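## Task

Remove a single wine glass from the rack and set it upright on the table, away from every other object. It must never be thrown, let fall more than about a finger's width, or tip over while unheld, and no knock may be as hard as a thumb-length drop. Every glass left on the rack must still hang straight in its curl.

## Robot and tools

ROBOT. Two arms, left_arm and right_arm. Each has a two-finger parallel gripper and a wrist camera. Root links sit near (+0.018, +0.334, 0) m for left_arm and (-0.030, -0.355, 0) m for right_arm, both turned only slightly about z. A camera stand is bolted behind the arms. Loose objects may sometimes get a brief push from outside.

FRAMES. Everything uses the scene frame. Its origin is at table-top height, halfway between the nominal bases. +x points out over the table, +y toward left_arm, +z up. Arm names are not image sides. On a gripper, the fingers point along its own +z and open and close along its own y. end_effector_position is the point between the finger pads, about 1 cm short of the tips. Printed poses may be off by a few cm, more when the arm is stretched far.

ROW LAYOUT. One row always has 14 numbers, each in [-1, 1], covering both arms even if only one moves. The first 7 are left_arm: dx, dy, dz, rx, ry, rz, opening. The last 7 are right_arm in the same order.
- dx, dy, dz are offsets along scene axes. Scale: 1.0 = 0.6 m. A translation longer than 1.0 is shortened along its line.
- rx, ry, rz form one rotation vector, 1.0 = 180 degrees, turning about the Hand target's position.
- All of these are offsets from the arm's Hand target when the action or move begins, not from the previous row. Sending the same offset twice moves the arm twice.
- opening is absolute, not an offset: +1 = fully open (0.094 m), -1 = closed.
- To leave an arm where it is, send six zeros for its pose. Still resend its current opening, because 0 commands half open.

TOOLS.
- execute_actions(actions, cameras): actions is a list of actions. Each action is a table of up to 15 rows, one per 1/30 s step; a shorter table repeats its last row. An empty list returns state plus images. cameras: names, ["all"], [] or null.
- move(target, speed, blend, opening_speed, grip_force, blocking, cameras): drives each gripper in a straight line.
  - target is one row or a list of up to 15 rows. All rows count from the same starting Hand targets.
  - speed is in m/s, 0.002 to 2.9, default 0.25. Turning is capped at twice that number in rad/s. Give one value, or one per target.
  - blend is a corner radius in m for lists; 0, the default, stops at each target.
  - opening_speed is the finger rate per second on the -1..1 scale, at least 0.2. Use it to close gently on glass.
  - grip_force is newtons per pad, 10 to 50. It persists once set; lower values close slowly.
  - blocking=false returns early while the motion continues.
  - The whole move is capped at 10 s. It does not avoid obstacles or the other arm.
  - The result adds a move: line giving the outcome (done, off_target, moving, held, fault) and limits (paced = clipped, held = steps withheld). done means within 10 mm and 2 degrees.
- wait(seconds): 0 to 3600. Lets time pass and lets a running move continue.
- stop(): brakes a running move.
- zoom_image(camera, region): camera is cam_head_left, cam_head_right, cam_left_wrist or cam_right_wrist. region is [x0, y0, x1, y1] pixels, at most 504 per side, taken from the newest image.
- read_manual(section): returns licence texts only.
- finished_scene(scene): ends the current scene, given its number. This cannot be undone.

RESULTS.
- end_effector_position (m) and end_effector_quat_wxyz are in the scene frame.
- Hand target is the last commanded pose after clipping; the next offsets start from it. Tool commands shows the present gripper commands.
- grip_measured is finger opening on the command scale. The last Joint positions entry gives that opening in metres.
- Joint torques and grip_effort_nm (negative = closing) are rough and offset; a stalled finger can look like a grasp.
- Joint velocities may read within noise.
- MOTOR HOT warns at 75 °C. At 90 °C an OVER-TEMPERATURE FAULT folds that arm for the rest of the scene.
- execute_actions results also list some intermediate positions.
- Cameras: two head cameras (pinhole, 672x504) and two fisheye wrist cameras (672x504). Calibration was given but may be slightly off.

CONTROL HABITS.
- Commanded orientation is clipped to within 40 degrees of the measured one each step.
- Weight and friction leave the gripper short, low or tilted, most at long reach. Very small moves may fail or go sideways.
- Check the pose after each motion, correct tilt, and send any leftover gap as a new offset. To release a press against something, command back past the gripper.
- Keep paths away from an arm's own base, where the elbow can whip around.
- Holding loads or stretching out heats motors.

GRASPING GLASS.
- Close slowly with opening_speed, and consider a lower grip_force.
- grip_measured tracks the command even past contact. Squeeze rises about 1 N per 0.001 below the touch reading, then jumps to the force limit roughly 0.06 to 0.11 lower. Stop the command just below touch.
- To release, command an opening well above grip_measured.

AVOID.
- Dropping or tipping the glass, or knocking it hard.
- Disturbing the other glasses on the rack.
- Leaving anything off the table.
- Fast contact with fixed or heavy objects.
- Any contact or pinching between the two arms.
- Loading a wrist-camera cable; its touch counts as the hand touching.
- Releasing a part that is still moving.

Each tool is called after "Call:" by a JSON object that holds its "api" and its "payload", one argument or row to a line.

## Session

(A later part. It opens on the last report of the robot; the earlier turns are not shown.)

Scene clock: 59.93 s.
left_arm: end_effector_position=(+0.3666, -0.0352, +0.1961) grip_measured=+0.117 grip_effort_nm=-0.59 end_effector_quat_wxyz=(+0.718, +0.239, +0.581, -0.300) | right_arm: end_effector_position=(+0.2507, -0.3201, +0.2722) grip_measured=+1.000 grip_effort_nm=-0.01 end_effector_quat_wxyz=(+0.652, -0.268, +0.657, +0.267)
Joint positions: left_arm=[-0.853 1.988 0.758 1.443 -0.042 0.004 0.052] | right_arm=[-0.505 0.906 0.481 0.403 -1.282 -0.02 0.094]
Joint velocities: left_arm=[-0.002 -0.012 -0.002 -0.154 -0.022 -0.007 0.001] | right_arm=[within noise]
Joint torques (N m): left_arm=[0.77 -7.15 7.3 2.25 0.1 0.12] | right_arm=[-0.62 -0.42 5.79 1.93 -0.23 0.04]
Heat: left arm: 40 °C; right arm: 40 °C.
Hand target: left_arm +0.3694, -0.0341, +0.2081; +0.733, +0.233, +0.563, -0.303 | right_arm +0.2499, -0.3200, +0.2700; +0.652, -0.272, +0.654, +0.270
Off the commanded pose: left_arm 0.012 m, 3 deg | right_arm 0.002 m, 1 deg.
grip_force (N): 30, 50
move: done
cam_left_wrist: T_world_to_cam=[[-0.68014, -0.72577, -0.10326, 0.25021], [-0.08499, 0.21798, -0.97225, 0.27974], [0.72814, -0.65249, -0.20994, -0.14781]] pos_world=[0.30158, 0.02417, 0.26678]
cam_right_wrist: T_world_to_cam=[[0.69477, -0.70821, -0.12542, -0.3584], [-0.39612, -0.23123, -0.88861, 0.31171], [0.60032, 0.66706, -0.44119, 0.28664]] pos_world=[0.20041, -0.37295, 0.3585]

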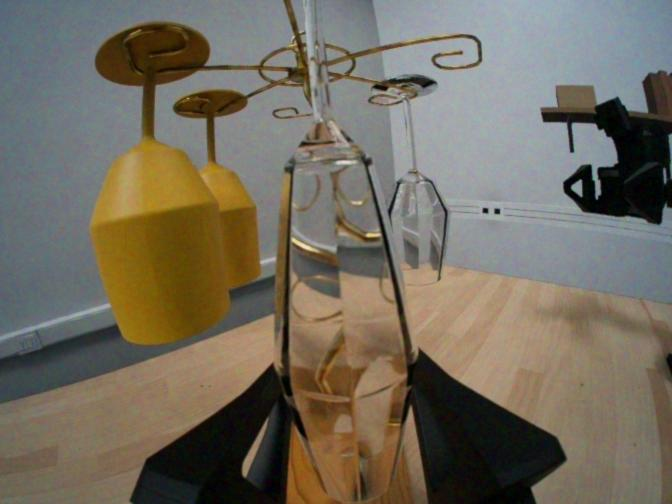

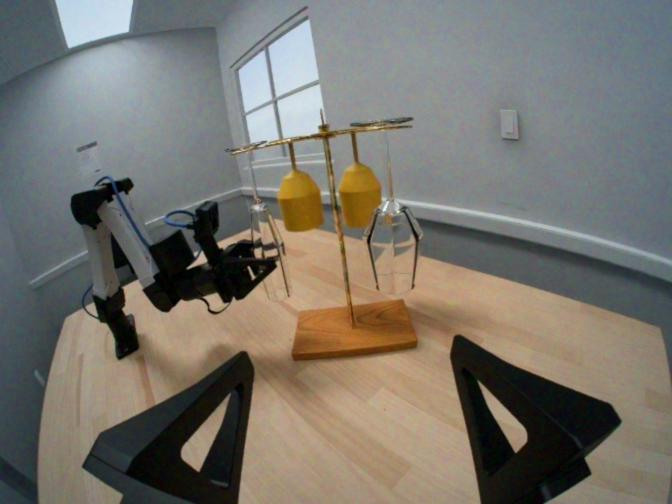

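Call:
{"api": "move", "payload": {
  "target": [0,0,0.02,0,0,0,-0.05, 0,0,0,0,0,0,1],
  "speed": 0.05,
  "cameras": ["all"]
}}

Call:
{"api": "zoom_image", "payload": {
  "camera": "cam_head_left",
  "region": [290, 0, 410, 110]
}}

Call:
{"api": "zoom_image", "payload": {
  "camera": "cam_right_wrist",
  "region": [200, 110, 340, 220]
}}

Scene clock: 60.93 s.
left_arm: end_effector_position=(+0.3667, -0.0354, +0.1955) grip_measured=+0.117 grip_effort_nm=-0.62 end_effector_quat_wxyz=(+0.717, +0.240, +0.583, -0.299) | right_arm: end_effector_position=(+0.2507, -0.3201, +0.2722) grip_measured=+1.000 grip_effort_nm=-0.01 end_effector_quat_wxyz=(+0.652, -0.268, +0.657, +0.267)
Joint positions: left_arm=[-0.853 1.986 0.758 1.435 -0.041 0.004 0.052] | right_arm=[-0.505 0.906 0.481 0.403 -1.282 -0.02 0.094]
Joint torques (N m): left_arm=[0.8 -10.52 8.12 1.94 0.11 0.15] | right_arm=[-0.7 -0.44 5.67 1.91 -0.23 0.05]
Heat: left arm: 40 °C; right arm: 40 °C.
Hand target: left_arm +0.3693, -0.0341, +0.2201; +0.733, +0.233, +0.563, -0.303 | right_arm +0.2499, -0.3200, +0.2700; +0.652, -0.272, +0.654, +0.270
Off the commanded pose: left_arm 0.025 m, 3 deg | right_arm 0.002 m, 1 deg.
grip_force (N): 30, 50
move: off_target (left_arm)
cam_left_wrist: T_world_to_cam=[[-0.68075, -0.72513, -0.10377, 0.25041], [-0.08806, 0.22165, -0.97114, 0.2803], [0.72721, -0.65196, -0.21474, -0.14677]] pos_world=[0.30188, 0.02377, 0.26668]
cam_right_wrist: T_world_to_cam=[[0.69477, -0.70821, -0.12542, -0.3584], [-0.39612, -0.23123, -0.88861, 0.31171], [0.60032, 0.66706, -0.44119, 0.28664]] pos_world=[0.20041, -0.37295, 0.3585]

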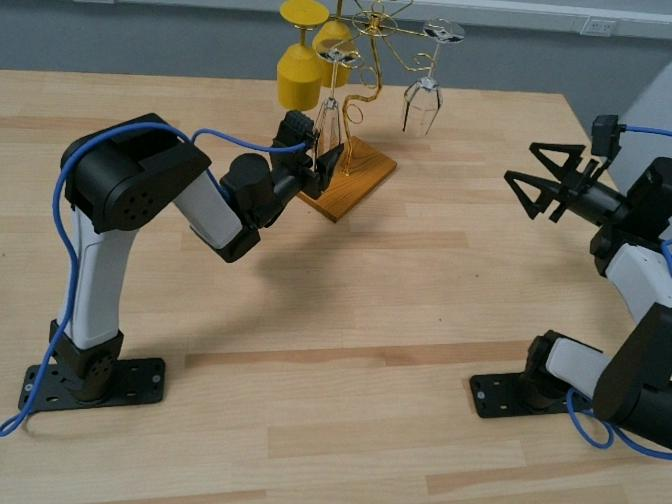

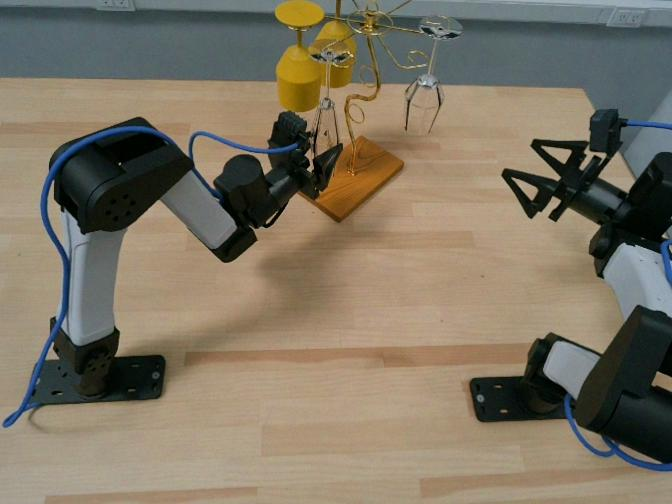

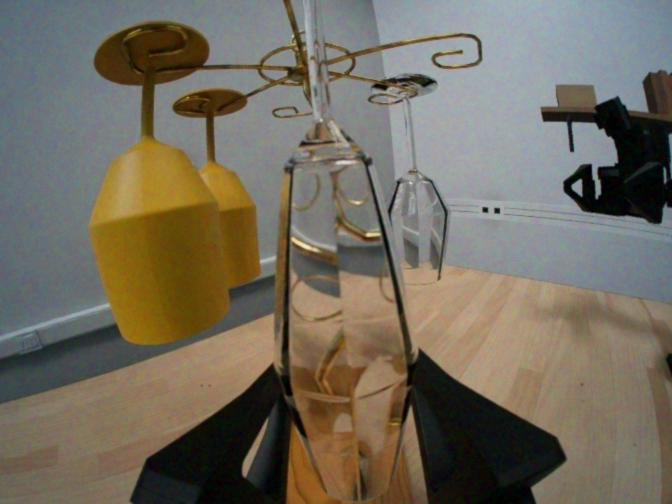

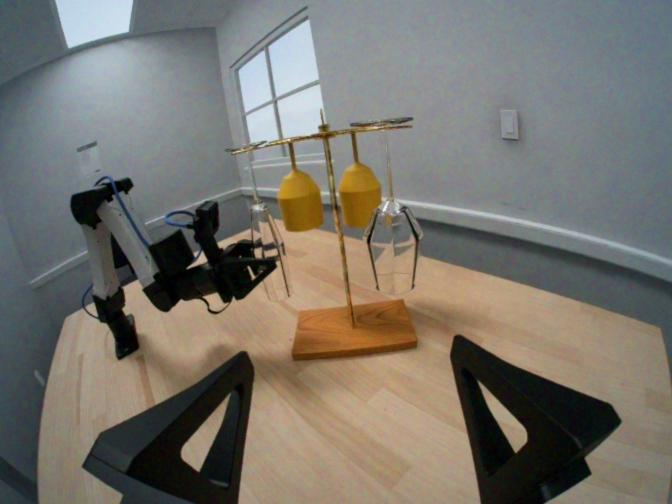

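Scaled by 4.200 from the camera's image (finer frame: 960x720).

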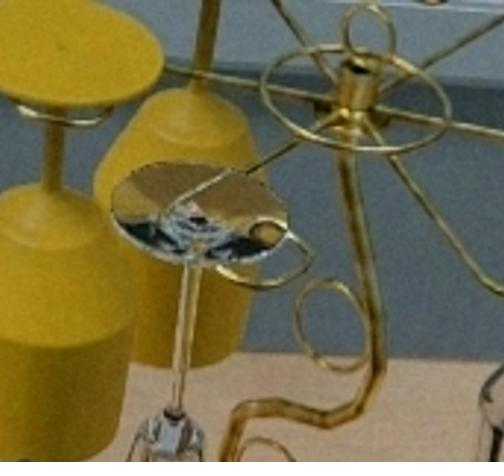

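Scaled by 3.600 from the camera's image (finer frame: 960x720).

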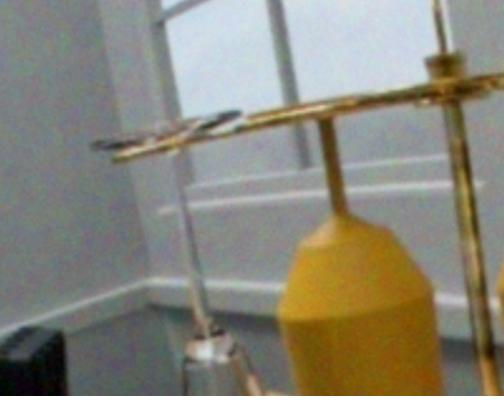

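Call:
{"api": "move", "payload": {
  "target": [0,0,0.0167,0,0,0,-0.05, 0,0,0,0,0,0,1],
  "speed": 0.05,
  "cameras": ["cam_right_wrist"]
}}

Call:
{"api": "zoom_image", "payload": {
  "camera": "cam_right_wrist",
  "region": [200, 110, 340, 220]
}}

Scene clock: 61.83 s.
left_arm: end_effector_position=(+0.3667, -0.0357, +0.1962) grip_measured=+0.117 grip_effort_nm=-0.62 end_effector_quat_wxyz=(+0.708, +0.245, +0.592, -0.296) | right_arm: end_effector_position=(+0.2507, -0.3201, +0.2722) grip_measured=+1.000 grip_effort_nm=-0.01 end_effector_quat_wxyz=(+0.652, -0.268, +0.657, +0.267)
Joint positions: left_arm=[-0.853 1.956 0.758 1.378 -0.04 0.004 0.052] | right_arm=[-0.505 0.906 0.481 0.403 -1.282 -0.02 0.094]
Joint torques (N m): left_arm=[0.72 -10.7 8.96 2.11 0.04 0.18] | right_arm=[-0.62 -0.38 5.78 1.92 -0.19 0.04]
Heat: left arm: 40 °C; right arm: 40 °C.
Hand target: left_arm +0.3693, -0.0341, +0.2301; +0.733, +0.233, +0.563, -0.303 | right_arm +0.2499, -0.3200, +0.2700; +0.652, -0.272, +0.654, +0.270
Off the commanded pose: left_arm 0.034 m, 5 deg | right_arm 0.002 m, 1 deg.
grip_force (N): 30, 50
move: off_target (left_arm)
cam_right_wrist: T_world_to_cam=[[0.69477, -0.70821, -0.12542, -0.3584], [-0.39612, -0.23123, -0.88861, 0.31171], [0.60032, 0.66706, -0.44119, 0.28664]] pos_world=[0.20041, -0.37295, 0.3585]

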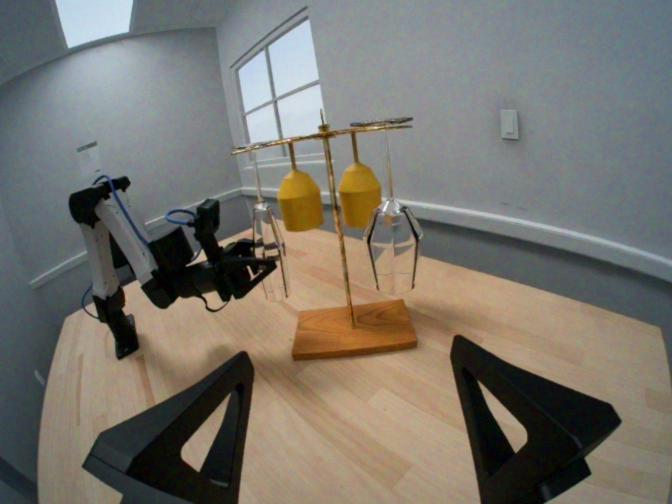

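Scaled by 3.600 from the camera's image (finer frame: 960x720).

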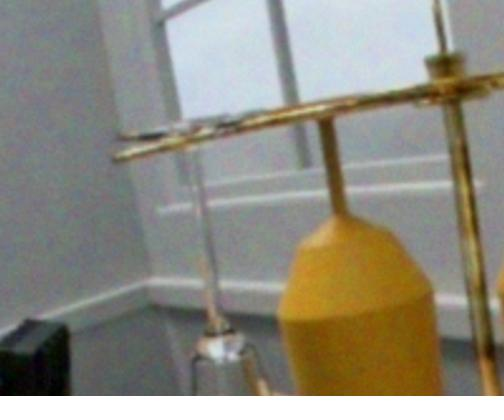

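Call:
{"api": "move", "payload": {
  "target": [0,0,0.0217,-0.0118,-0.0118,0,-0.05, 0,0,0,0,0,0,1],
  "speed": 0.05,
  "cameras": ["cam_right_wrist","cam_head_left"]
}}

Call:
{"api": "zoom_image", "payload": {
  "camera": "cam_right_wrist",
  "region": [200, 110, 340, 220]
}}

Call:
{"api": "zoom_image", "payload": {
  "camera": "cam_head_left",
  "region": [290, 0, 410, 110]
}}

Scene clock: 63.77 s.
left_arm: end_effector_position=(+0.3665, -0.0355, +0.1978) grip_measured=+0.117 grip_effort_nm=-0.62 end_effector_quat_wxyz=(+0.710, +0.244, +0.590, -0.297) | right_arm: end_effector_position=(+0.2507, -0.3201, +0.2722) grip_measured=+1.000 grip_effort_nm=-0.01 end_effector_quat_wxyz=(+0.652, -0.268, +0.657, +0.267)
Joint positions: left_arm=[-0.853 1.956 0.758 1.384 -0.04 0.004 0.052] | right_arm=[-0.505 0.906 0.481 0.403 -1.282 -0.02 0.094]
Joint torques (N m): left_arm=[0.83 -10.26 10.1 2.5 0.02 0.14] | right_arm=[-0.68 -0.43 5.74 1.93 -0.22 0.05]
Heat: left arm: 40 °C; right arm: 40 °C.
Hand target: left_arm +0.3693, -0.0341, +0.2432; +0.747, +0.225, +0.543, -0.309 | right_arm +0.2499, -0.3200, +0.2700; +0.652, -0.272, +0.654, +0.270
Off the commanded pose: left_arm 0.045 m, 7 deg | right_arm 0.002 m, 1 deg.
grip_force (N): 30, 50
move: off_target (left_arm)
cam_right_wrist: T_world_to_cam=[[0.69477, -0.70821, -0.12542, -0.3584], [-0.39612, -0.23123, -0.88861, 0.31171], [0.60032, 0.66706, -0.44119, 0.28664]] pos_world=[0.20041, -0.37295, 0.3585]
Images, in order (width x height): cam_head_left 672x504, cam_right_wrist 672x504.

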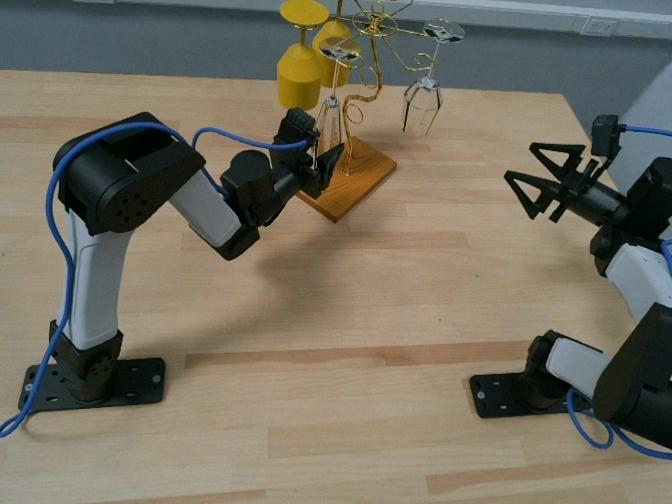

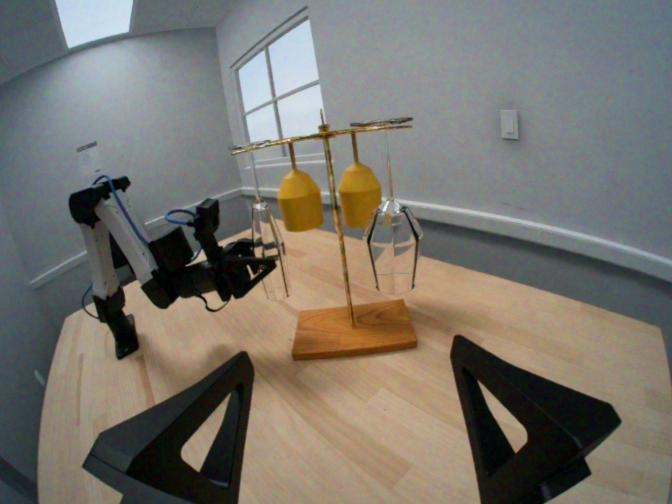

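Scaled by 3.600 from the camera's image (finer frame: 960x720).

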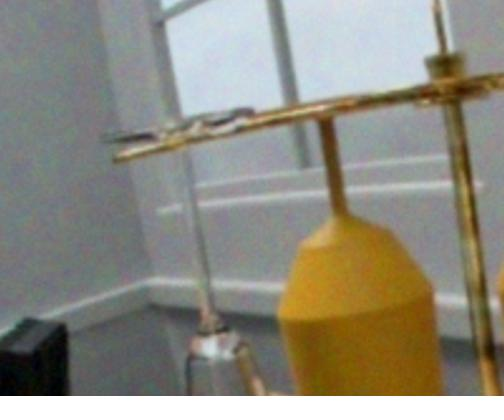

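Scaled by 4.200 from the camera's image (finer frame: 960x720).

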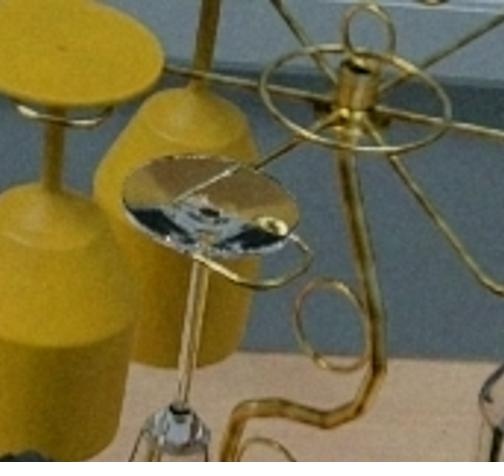

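Call:
{"api": "move", "payload": {
  "target": [0,0,0.02,-0.0079,-0.0079,0,-0.05, 0,0,0,0,0,0,1],
  "speed": 0.05,
  "cameras": ["cam_right_wrist","cam_head_left"]
}}

Call:
{"api": "zoom_image", "payload": {
  "camera": "cam_right_wrist",
  "region": [200, 110, 340, 220]
}}

Scene clock: 66.13 s.
left_arm: end_effector_position=(+0.3680, -0.0372, +0.2092) grip_measured=+0.117 grip_effort_nm=-0.62 end_effector_quat_wxyz=(+0.720, +0.238, +0.577, -0.301) | right_arm: end_effector_position=(+0.2507, -0.3201, +0.2722) grip_measured=+1.000 grip_effort_nm=-0.01 end_effector_quat_wxyz=(+0.652, -0.268, +0.657, +0.267)
Joint positions: left_arm=[-0.853 1.956 0.778 1.399 -0.04 0.004 0.052] | right_arm=[-0.505 0.906 0.481 0.403 -1.282 -0.02 0.094]
Joint torques (N m): left_arm=[0.76 -10.67 9.92 2.5 0.11 0.2] | right_arm=[-0.72 -0.4 5.75 1.9 -0.23 0.03]
Heat: left arm: 41 °C; right arm: 40 °C.
Hand target: left_arm +0.3694, -0.0341, +0.2553; +0.757, +0.220, +0.530, -0.313 | right_arm +0.2499, -0.3200, +0.2700; +0.652, -0.272, +0.654, +0.270
Off the commanded pose: left_arm 0.046 m, 7 deg | right_arm 0.002 m, 1 deg.
grip_force (N): 30, 50
move: off_target (left_arm)
cam_right_wrist: T_world_to_cam=[[0.69477, -0.70821, -0.12542, -0.3584], [-0.39612, -0.23123, -0.88861, 0.31171], [0.60032, 0.66706, -0.44119, 0.28664]] pos_world=[0.20041, -0.37295, 0.3585]
Images, in order (width x height): cam_head_left 672x504, cam_right_wrist 672x504.

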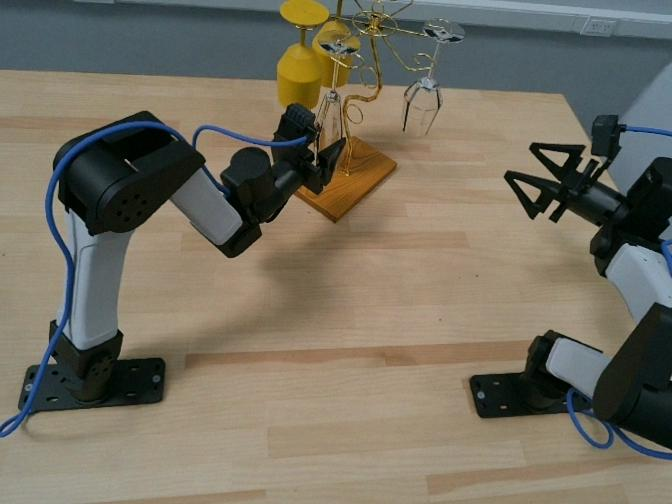

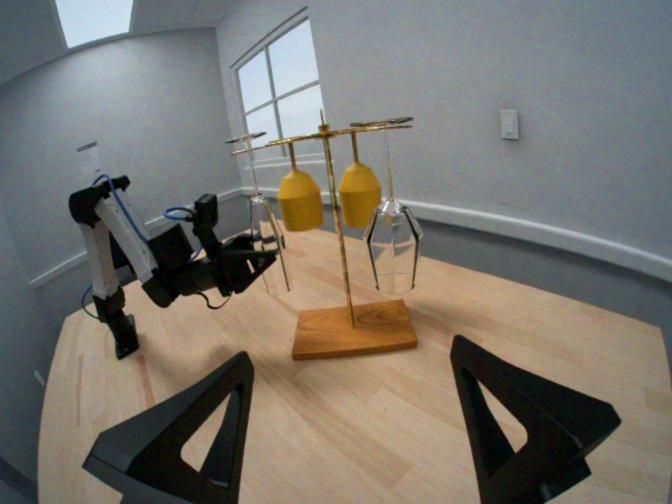

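Scaled by 3.600 from the camera's image (finer frame: 960x720).

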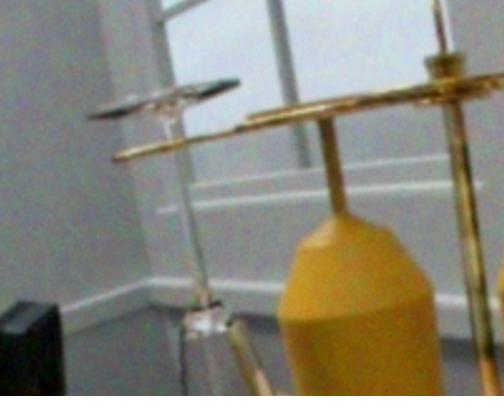

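Call:
{"api": "zoom_image", "payload": {
  "camera": "cam_head_left",
  "region": [300, 10, 400, 90]
}}

Scaled by 5.040 from the camera's image (finer frame: 960x720).

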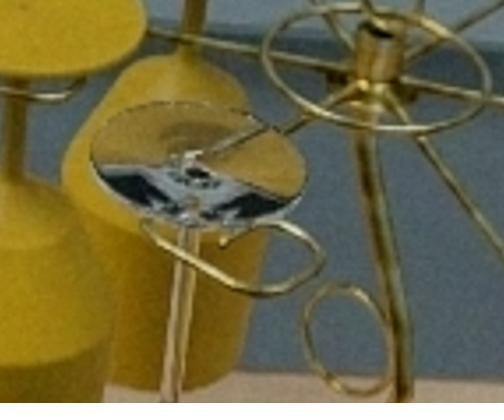

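Call:
{"api": "move", "payload": {
  "target": [0.0565,-0.0567,-0.0333,0.0165,0.0165,0,-0.05, 0,0,0,0,0,0,1],
  "speed": 0.06,
  "cameras": ["cam_right_wrist","cam_head_left","cam_left_wrist"]
}}

Call:
{"api": "zoom_image", "payload": {
  "camera": "cam_right_wrist",
  "region": [200, 110, 340, 220]
}}

Call:
{"api": "zoom_image", "payload": {
  "camera": "cam_head_left",
  "region": [300, 10, 400, 90]
}}

Scene clock: 69.47 s.
left_arm: end_effector_position=(+0.3982, -0.0666, +0.2131) grip_measured=+0.117 grip_effort_nm=-0.62 end_effector_quat_wxyz=(+0.717, +0.240, +0.583, -0.298) | right_arm: end_effector_position=(+0.2507, -0.3201, +0.2722) grip_measured=+1.000 grip_effort_nm=-0.01 end_effector_quat_wxyz=(+0.652, -0.268, +0.657, +0.267)
Joint positions: left_arm=[-0.848 2.042 0.97 1.279 -0.038 0.004 0.052] | right_arm=[-0.505 0.906 0.481 0.403 -1.282 -0.02 0.094]
Joint torques (N m): left_arm=[0.81 -8.8 10.56 2.21 0.15 0.2] | right_arm=[-0.64 -0.43 5.7 1.91 -0.23 0.05]
Heat: left arm: 41 °C; right arm: 40 °C.
Hand target: left_arm +0.4034, -0.0681, +0.2353; +0.737, +0.231, +0.557, -0.305 | right_arm +0.2499, -0.3200, +0.2700; +0.652, -0.272, +0.654, +0.270
Off the commanded pose: left_arm 0.023 m, 4 deg | right_arm 0.002 m, 1 deg.
grip_force (N): 30, 50
move: off_target (left_arm)
cam_left_wrist: T_world_to_cam=[[-0.67957, -0.72613, -0.10451, 0.25065], [-0.08814, 0.22225, -0.971, 0.30701], [0.72829, -0.65065, -0.21504, -0.18658]] pos_world=[0.33328, -0.00763, 0.28418]
cam_right_wrist: T_world_to_cam=[[0.69477, -0.70821, -0.12542, -0.3584], [-0.39612, -0.23123, -0.88861, 0.31171], [0.60032, 0.66706, -0.44119, 0.28664]] pos_world=[0.20041, -0.37295, 0.3585]
Images, in order (width x height): cam_head_left 672x504, cam_left_wrist 672x504, cam_right_wrist 672x504.

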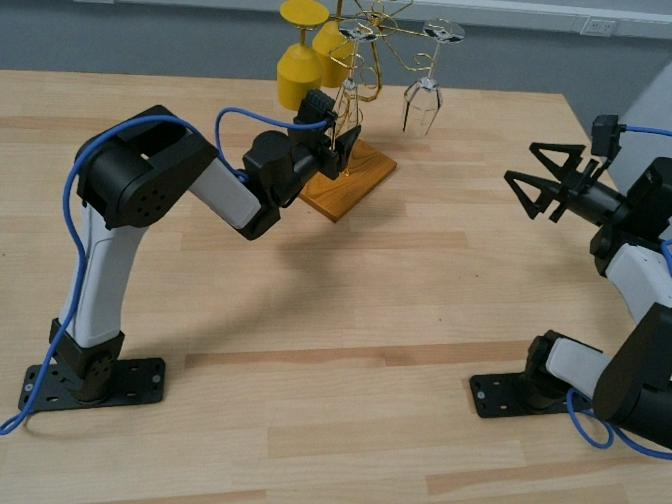

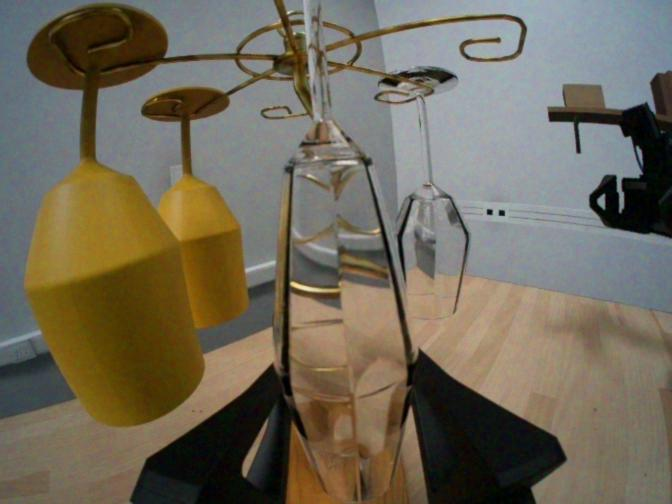

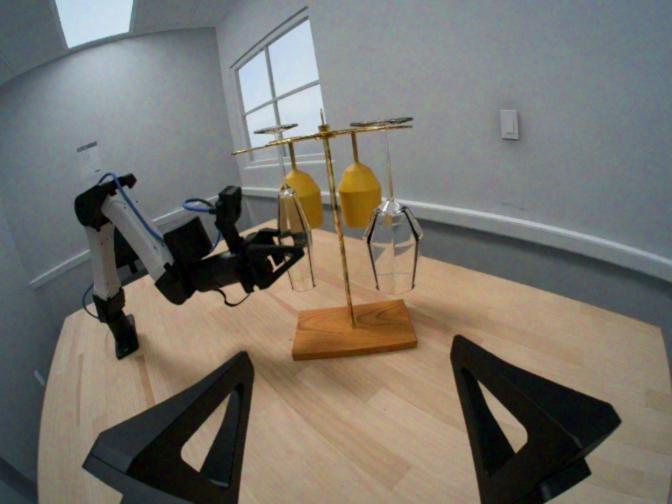

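Scaled by 3.600 from the camera's image (finer frame: 960x720).

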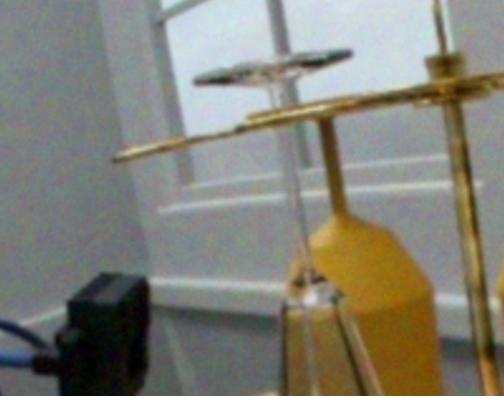

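Scaled by 5.040 from the camera's image (finer frame: 960x720).

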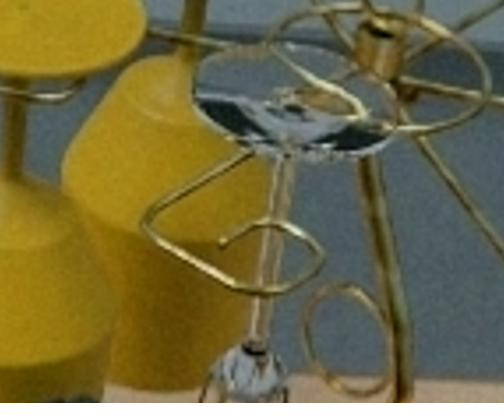

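Call:
{"api": "move", "payload": {
  "target": [-0.0433,-0.039,0,0,0,-0.02,-0.05, 0,0,0,0,0,0,1],
  "speed": 0.06,
  "cameras": ["cam_right_wrist","cam_head_left","cam_head_right"]
}}

Call:
{"api": "zoom_image", "payload": {
  "camera": "cam_head_left",
  "region": [300, 10, 400, 90]
}}

Call:
{"api": "zoom_image", "payload": {
  "camera": "cam_right_wrist",
  "region": [200, 90, 360, 230]
}}

Scene clock: 72.77 s.
left_arm: end_effector_position=(+0.3768, -0.0860, +0.2131) grip_measured=+0.117 grip_effort_nm=-0.62 end_effector_quat_wxyz=(+0.708, +0.256, +0.576, -0.317) | right_arm: end_effector_position=(+0.2507, -0.3201, +0.2722) grip_measured=+1.000 grip_effort_nm=-0.01 end_effector_quat_wxyz=(+0.652, -0.268, +0.657, +0.267)
Joint positions: left_arm=[-0.899 2.042 0.97 1.279 -0.035 0.004 0.052] | right_arm=[-0.505 0.906 0.481 0.403 -1.282 -0.02 0.094]
Joint torques (N m): left_arm=[-0.47 -8.66 10.63 2.25 0.1 0.13] | right_arm=[-0.64 -0.39 5.74 1.92 -0.22 0.06]
Heat: left arm: 42 °C; right arm: 40 °C.
Hand target: left_arm +0.3773, -0.0915, +0.2354; +0.727, +0.248, +0.550, -0.328 | right_arm +0.2499, -0.3200, +0.2700; +0.652, -0.272, +0.654, +0.270
Off the commanded pose: left_arm 0.023 m, 4 deg | right_arm 0.002 m, 1 deg.
grip_force (N): 30, 50
move: off_target (left_arm)
cam_right_wrist: T_world_to_cam=[[0.69477, -0.70821, -0.12542, -0.3584], [-0.39612, -0.23123, -0.88861, 0.31171], [0.60032, 0.66706, -0.44119, 0.28664]] pos_world=[0.20041, -0.37295, 0.3585]
Images, in order (width x height): cam_head_left 672x504, cam_head_right 672x504, cam_right_wrist 672x504.

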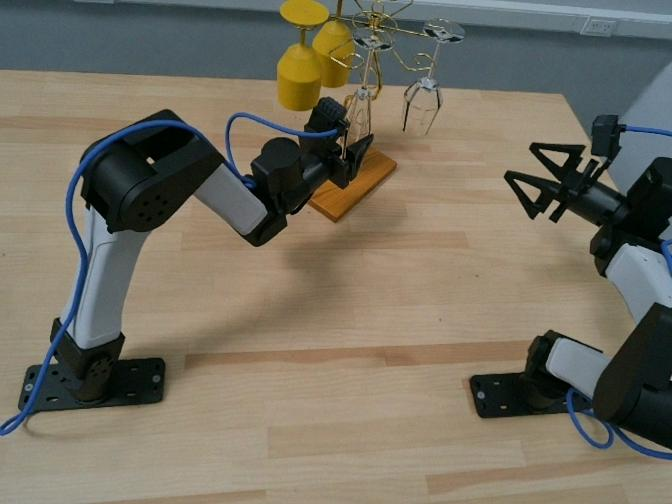

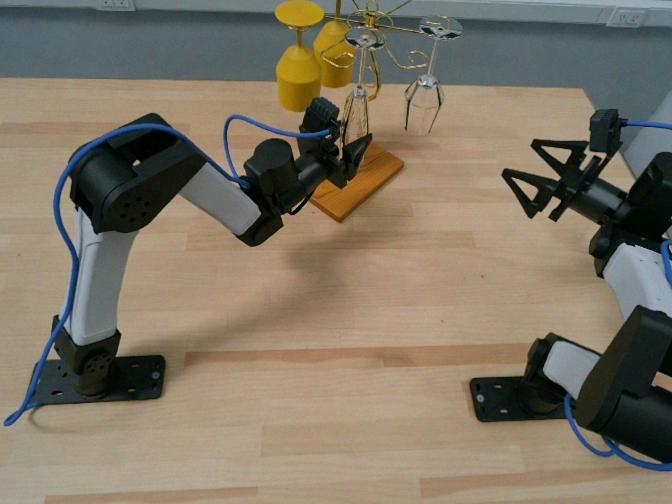

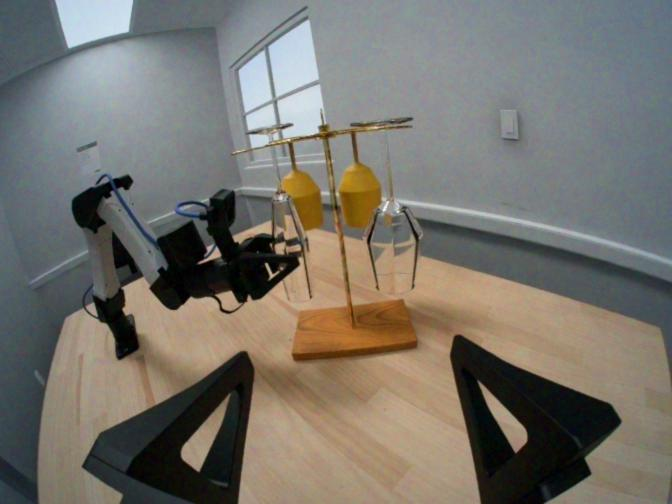

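Scaled by 5.040 from the camera's image (finer frame: 960x720).

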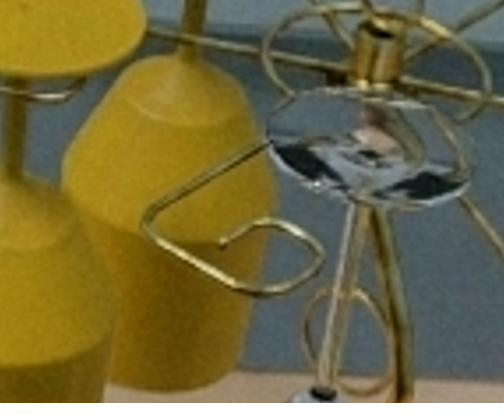

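Scaled by 3.150 from the camera's image (finer frame: 960x720).

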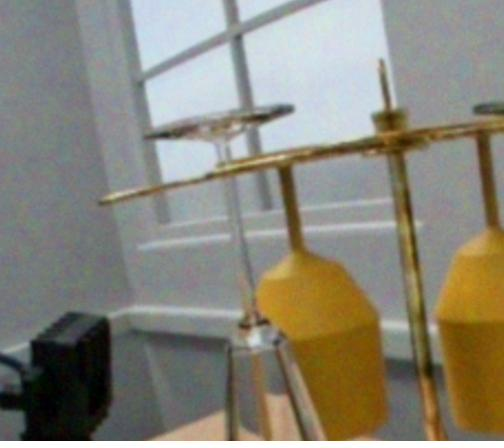

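Call:
{"api": "move", "payload": {
  "target": [
    [-0.0757,0.0072,0.0152,-0.0055,-0.0046,-0.0194,-0.05, 0,0,0,0,0,0,1],
    [-0.1633,0.0257,0.0142,-0.0062,-0.0047,-0.0428,-0.05, 0,0,0,0,0,0,1]
  ],
  "speed": 0.07,
  "blend": 0.015,
  "cameras": ["cam_right_wrist","cam_head_left","cam_left_wrist"]
}}

Call:
{"api": "zoom_image", "payload": {
  "camera": "cam_head_left",
  "region": [280, 0, 430, 130]
}}

Scene clock: 75.83 s.
left_arm: end_effector_position=(+0.2874, -0.0821, +0.2118) grip_measured=+0.117 grip_effort_nm=-0.62 end_effector_quat_wxyz=(+0.686, +0.294, +0.557, -0.364) | right_arm: end_effector_position=(+0.2507, -0.3201, +0.2722) grip_measured=+1.000 grip_effort_nm=-0.01 end_effector_quat_wxyz=(+0.652, -0.268, +0.657, +0.267)
Joint positions: left_arm=[-1.033 1.893 0.716 1.384 -0.035 0.004 0.052] | right_arm=[-0.505 0.906 0.481 0.403 -1.282 -0.02 0.094]
Joint torques (N m): left_arm=[-0.34 -10.71 5.57 2.5 0.07 0.15] | right_arm=[-0.62 -0.43 5.7 1.93 -0.22 0.04]
Heat: left arm: 43 °C; right arm: 40 °C.
Hand target: left_arm +0.2794, -0.0761, +0.2438; +0.710, +0.280, +0.523, -0.379 | right_arm +0.2499, -0.3200, +0.2700; +0.652, -0.272, +0.654, +0.270
Off the commanded pose: left_arm 0.034 m, 5 deg | right_arm 0.002 m, 1 deg.
grip_force (N): 30, 50
move: off_target (left_arm)
cam_left_wrist: T_world_to_cam=[[-0.80322, -0.58635, -0.10504, 0.21111], [-0.04418, 0.23449, -0.97111, 0.28787], [0.59404, -0.77538, -0.21425, -0.08799]] pos_world=[0.23455, -0.01194, 0.28288]
cam_right_wrist: T_world_to_cam=[[0.69477, -0.70821, -0.12542, -0.3584], [-0.39612, -0.23123, -0.88861, 0.31171], [0.60032, 0.66706, -0.44119, 0.28664]] pos_world=[0.20041, -0.37295, 0.3585]
Images, in order (width x height): cam_head_left 672x504, cam_left_wrist 672x504, cam_right_wrist 672x504.

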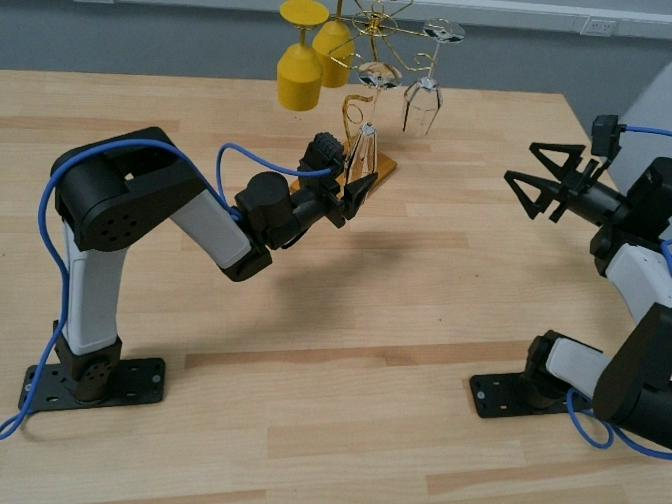

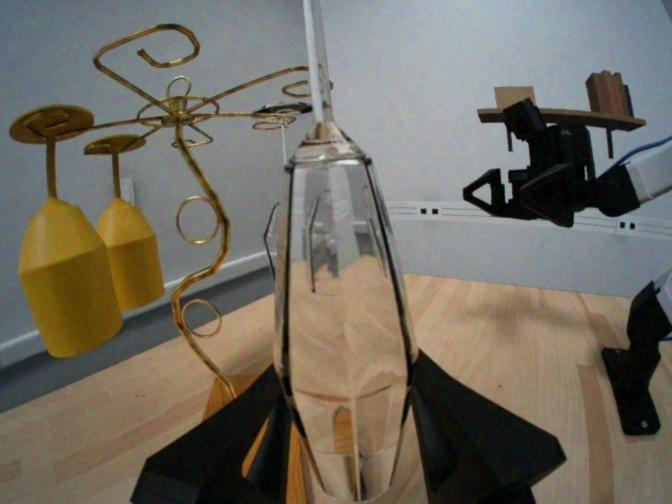

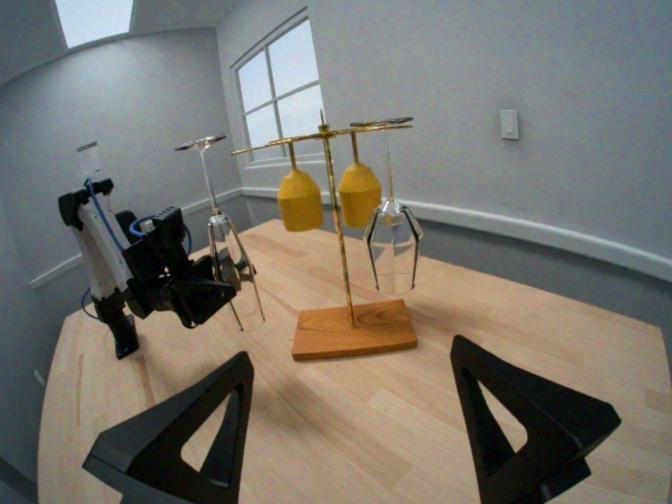

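Scaled by 3.360 from the camera's image (finer frame: 960x720).

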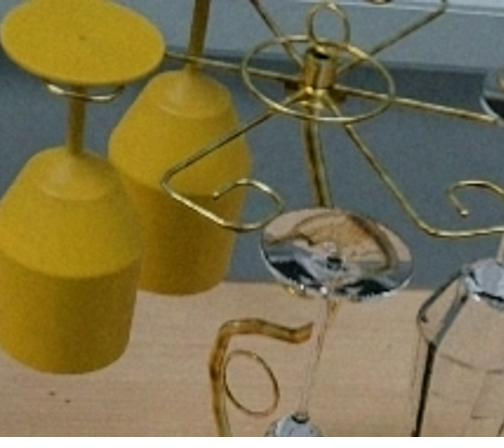

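Call:
{"api": "move", "payload": {
  "target": [
    [-0.0823,0.3268,0.0437,0.1483,0.1457,0.1139,-0.05, 0,0,0,0,0,0,1],
    [0.0343,0.4935,-0.0397,0.3719,0.4745,0.1385,-0.05, 0,0,0,0,0,0,1]
  ],
  "speed": 0.28,
  "blend": 0.04,
  "cameras": ["cam_right_wrist","cam_head_left","cam_left_wrist"]
}}

Scene clock: 84.37 s.
left_arm: end_effector_position=(+0.2916, +0.2219, +0.2092) grip_measured=+0.117 grip_effort_nm=-0.62 end_effector_quat_wxyz=(+0.032, +0.171, +0.985, -0.007) | right_arm: end_effector_position=(+0.2507, -0.3201, +0.2722) grip_measured=+1.000 grip_effort_nm=-0.01 end_effector_quat_wxyz=(+0.652, -0.268, +0.657, +0.267)
Joint positions: left_arm=[-0.413 1.647 1.73 -1.587 -0.001 -0.046 0.052] | right_arm=[-0.505 0.906 0.481 0.403 -1.282 -0.02 0.094]
Joint torques (N m): left_arm=[0.76 -5.81 11.44 0.53 -0.01 0.16] | right_arm=[-0.65 -0.39 5.64 1.92 -0.21 0.05]
Heat: left arm: 44 °C; right arm: 40 °C.
Hand target: left_arm +0.3000, +0.2200, +0.2200; +0.000, +0.173, +0.985, +0.000 | right_arm +0.2499, -0.3200, +0.2700; +0.652, -0.272, +0.654, +0.270
Off the commanded pose: left_arm 0.014 m, 4 deg | right_arm 0.002 m, 1 deg.
joint read past its limit (left arm) — joint 4 (wrist pitch), lower limit.
joint sent to its limit (left arm) — joint 4 (wrist pitch), lower limit. The joint targets are off in orientation, not in position.
grip_force (N): 30, 50
move: off_target (left_arm)
cam_left_wrist: T_world_to_cam=[[-0.44002, -0.89786, -0.01509, 0.3369], [-0.84227, 0.40683, 0.35365, 0.13161], [-0.31139, 0.16832, -0.93526, 0.35011]] pos_world=[0.36811, 0.19001, 0.28598]
cam_right_wrist: T_world_to_cam=[[0.69477, -0.70821, -0.12542, -0.3584], [-0.39612, -0.23123, -0.88861, 0.31171], [0.60032, 0.66706, -0.44119, 0.28664]] pos_world=[0.20041, -0.37295, 0.3585]
Images, in order (width x height): cam_head_left 672x504, cam_left_wrist 672x504, cam_right_wrist 672x504.

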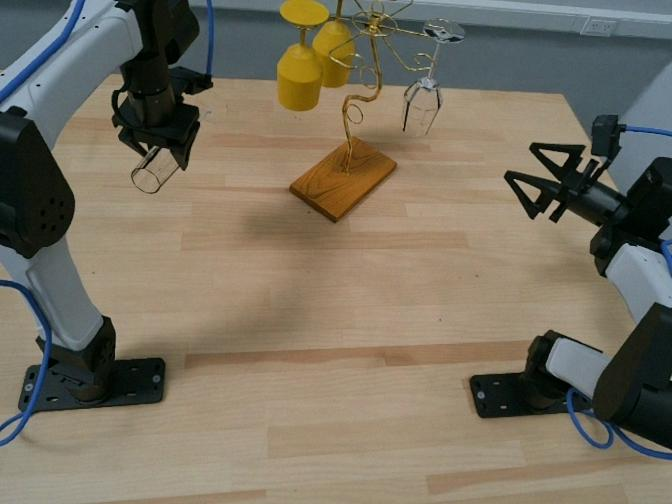

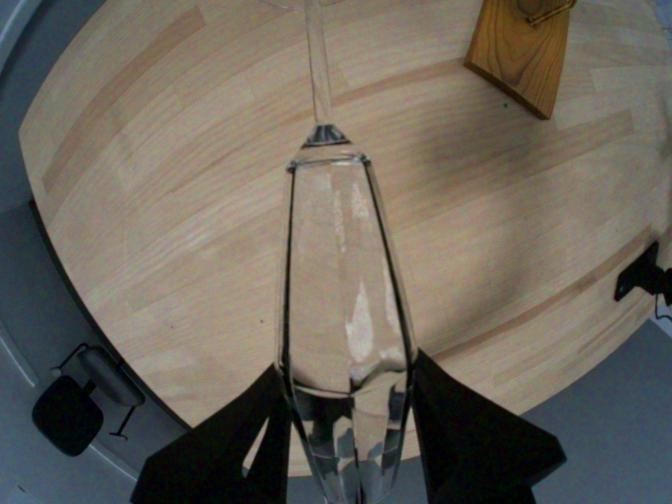

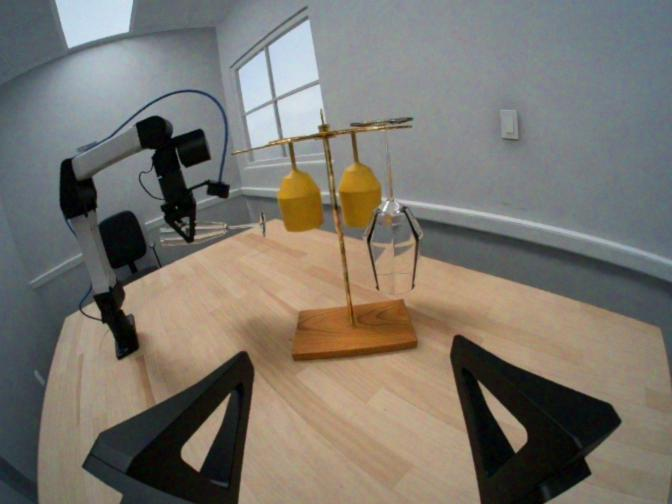

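Call:
{"api": "move", "payload": {
  "target": [
    [0,0.25,-0.0667,0,0,0.6512,-0.05, 0,0,0,0,0,0,1],
    [0.0362,-0.015,-0.0083,-0.3159,0.3949,0.5333,-0.05, 0,0,0,0,0,0,1]
  ],
  "speed": 0.32,
  "blend": 0.03,
  "cameras": ["cam_right_wrist","cam_head_left","cam_head_right"]
}}

Scene clock: 92.53 s.
left_arm: end_effector_position=(+0.3225, +0.2148, +0.2089) grip_measured=+0.117 grip_effort_nm=-0.62 end_effector_quat_wxyz=(+0.407, +0.590, -0.522, +0.462) | right_arm: end_effector_position=(+0.2507, -0.3201, +0.2722) grip_measured=+1.000 grip_effort_nm=-0.01 end_effector_quat_wxyz=(+0.652, -0.268, +0.657, +0.267)
Joint positions: left_arm=[0.145 1.7 1.254 -1.304 1.322 -1.385 0.052] | right_arm=[-0.505 0.906 0.481 0.403 -1.282 -0.02 0.094]
Joint torques (N m): left_arm=[-0.72 -6.68 5.96 0.12 1.03 0] | right_arm=[-0.69 -0.42 5.71 1.92 -0.23 0.06]
Heat: left arm: 43 °C; right arm: 40 °C.
Hand target: left_arm +0.3218, +0.2111, +0.2150; +0.416, +0.584, -0.513, +0.473 | right_arm +0.2499, -0.3200, +0.2700; +0.652, -0.272, +0.654, +0.270
Off the commanded pose: left_arm 0.007 m, 2 deg | right_arm 0.002 m, 1 deg.
grip_force (N): 30, 50
move: done
cam_right_wrist: T_world_to_cam=[[0.69477, -0.70821, -0.12542, -0.3584], [-0.39612, -0.23123, -0.88861, 0.31171], [0.60032, 0.66706, -0.44119, 0.28664]] pos_world=[0.20041, -0.37295, 0.3585]
Images, in order (width x height): cam_head_left 672x504, cam_head_right 672x504, cam_right_wrist 672x504.

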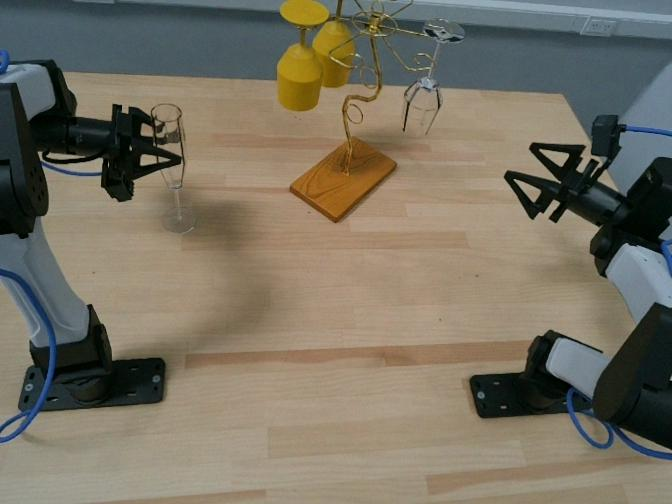

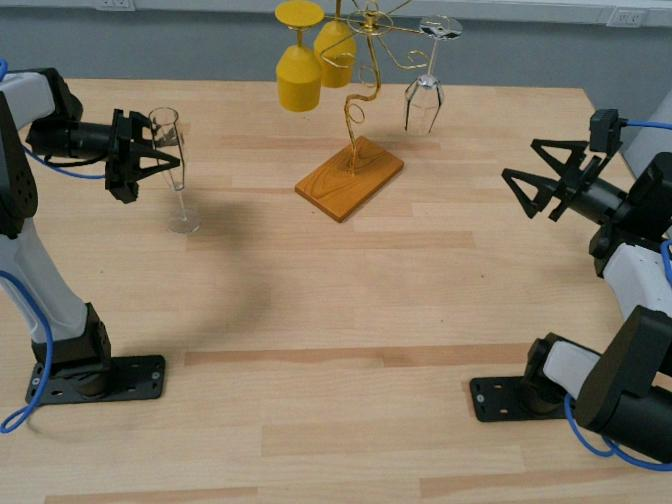

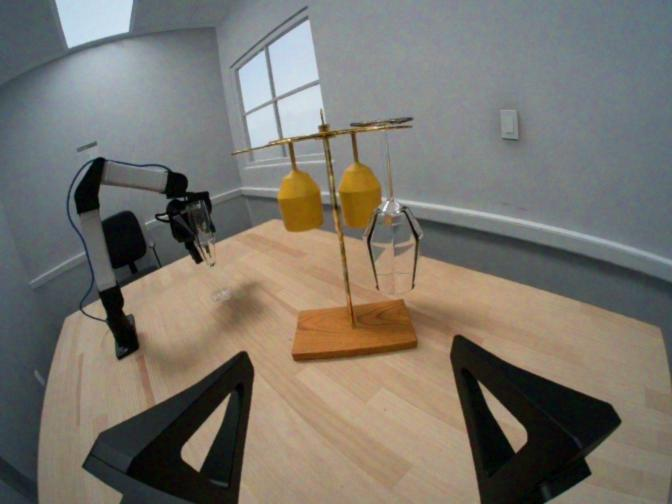

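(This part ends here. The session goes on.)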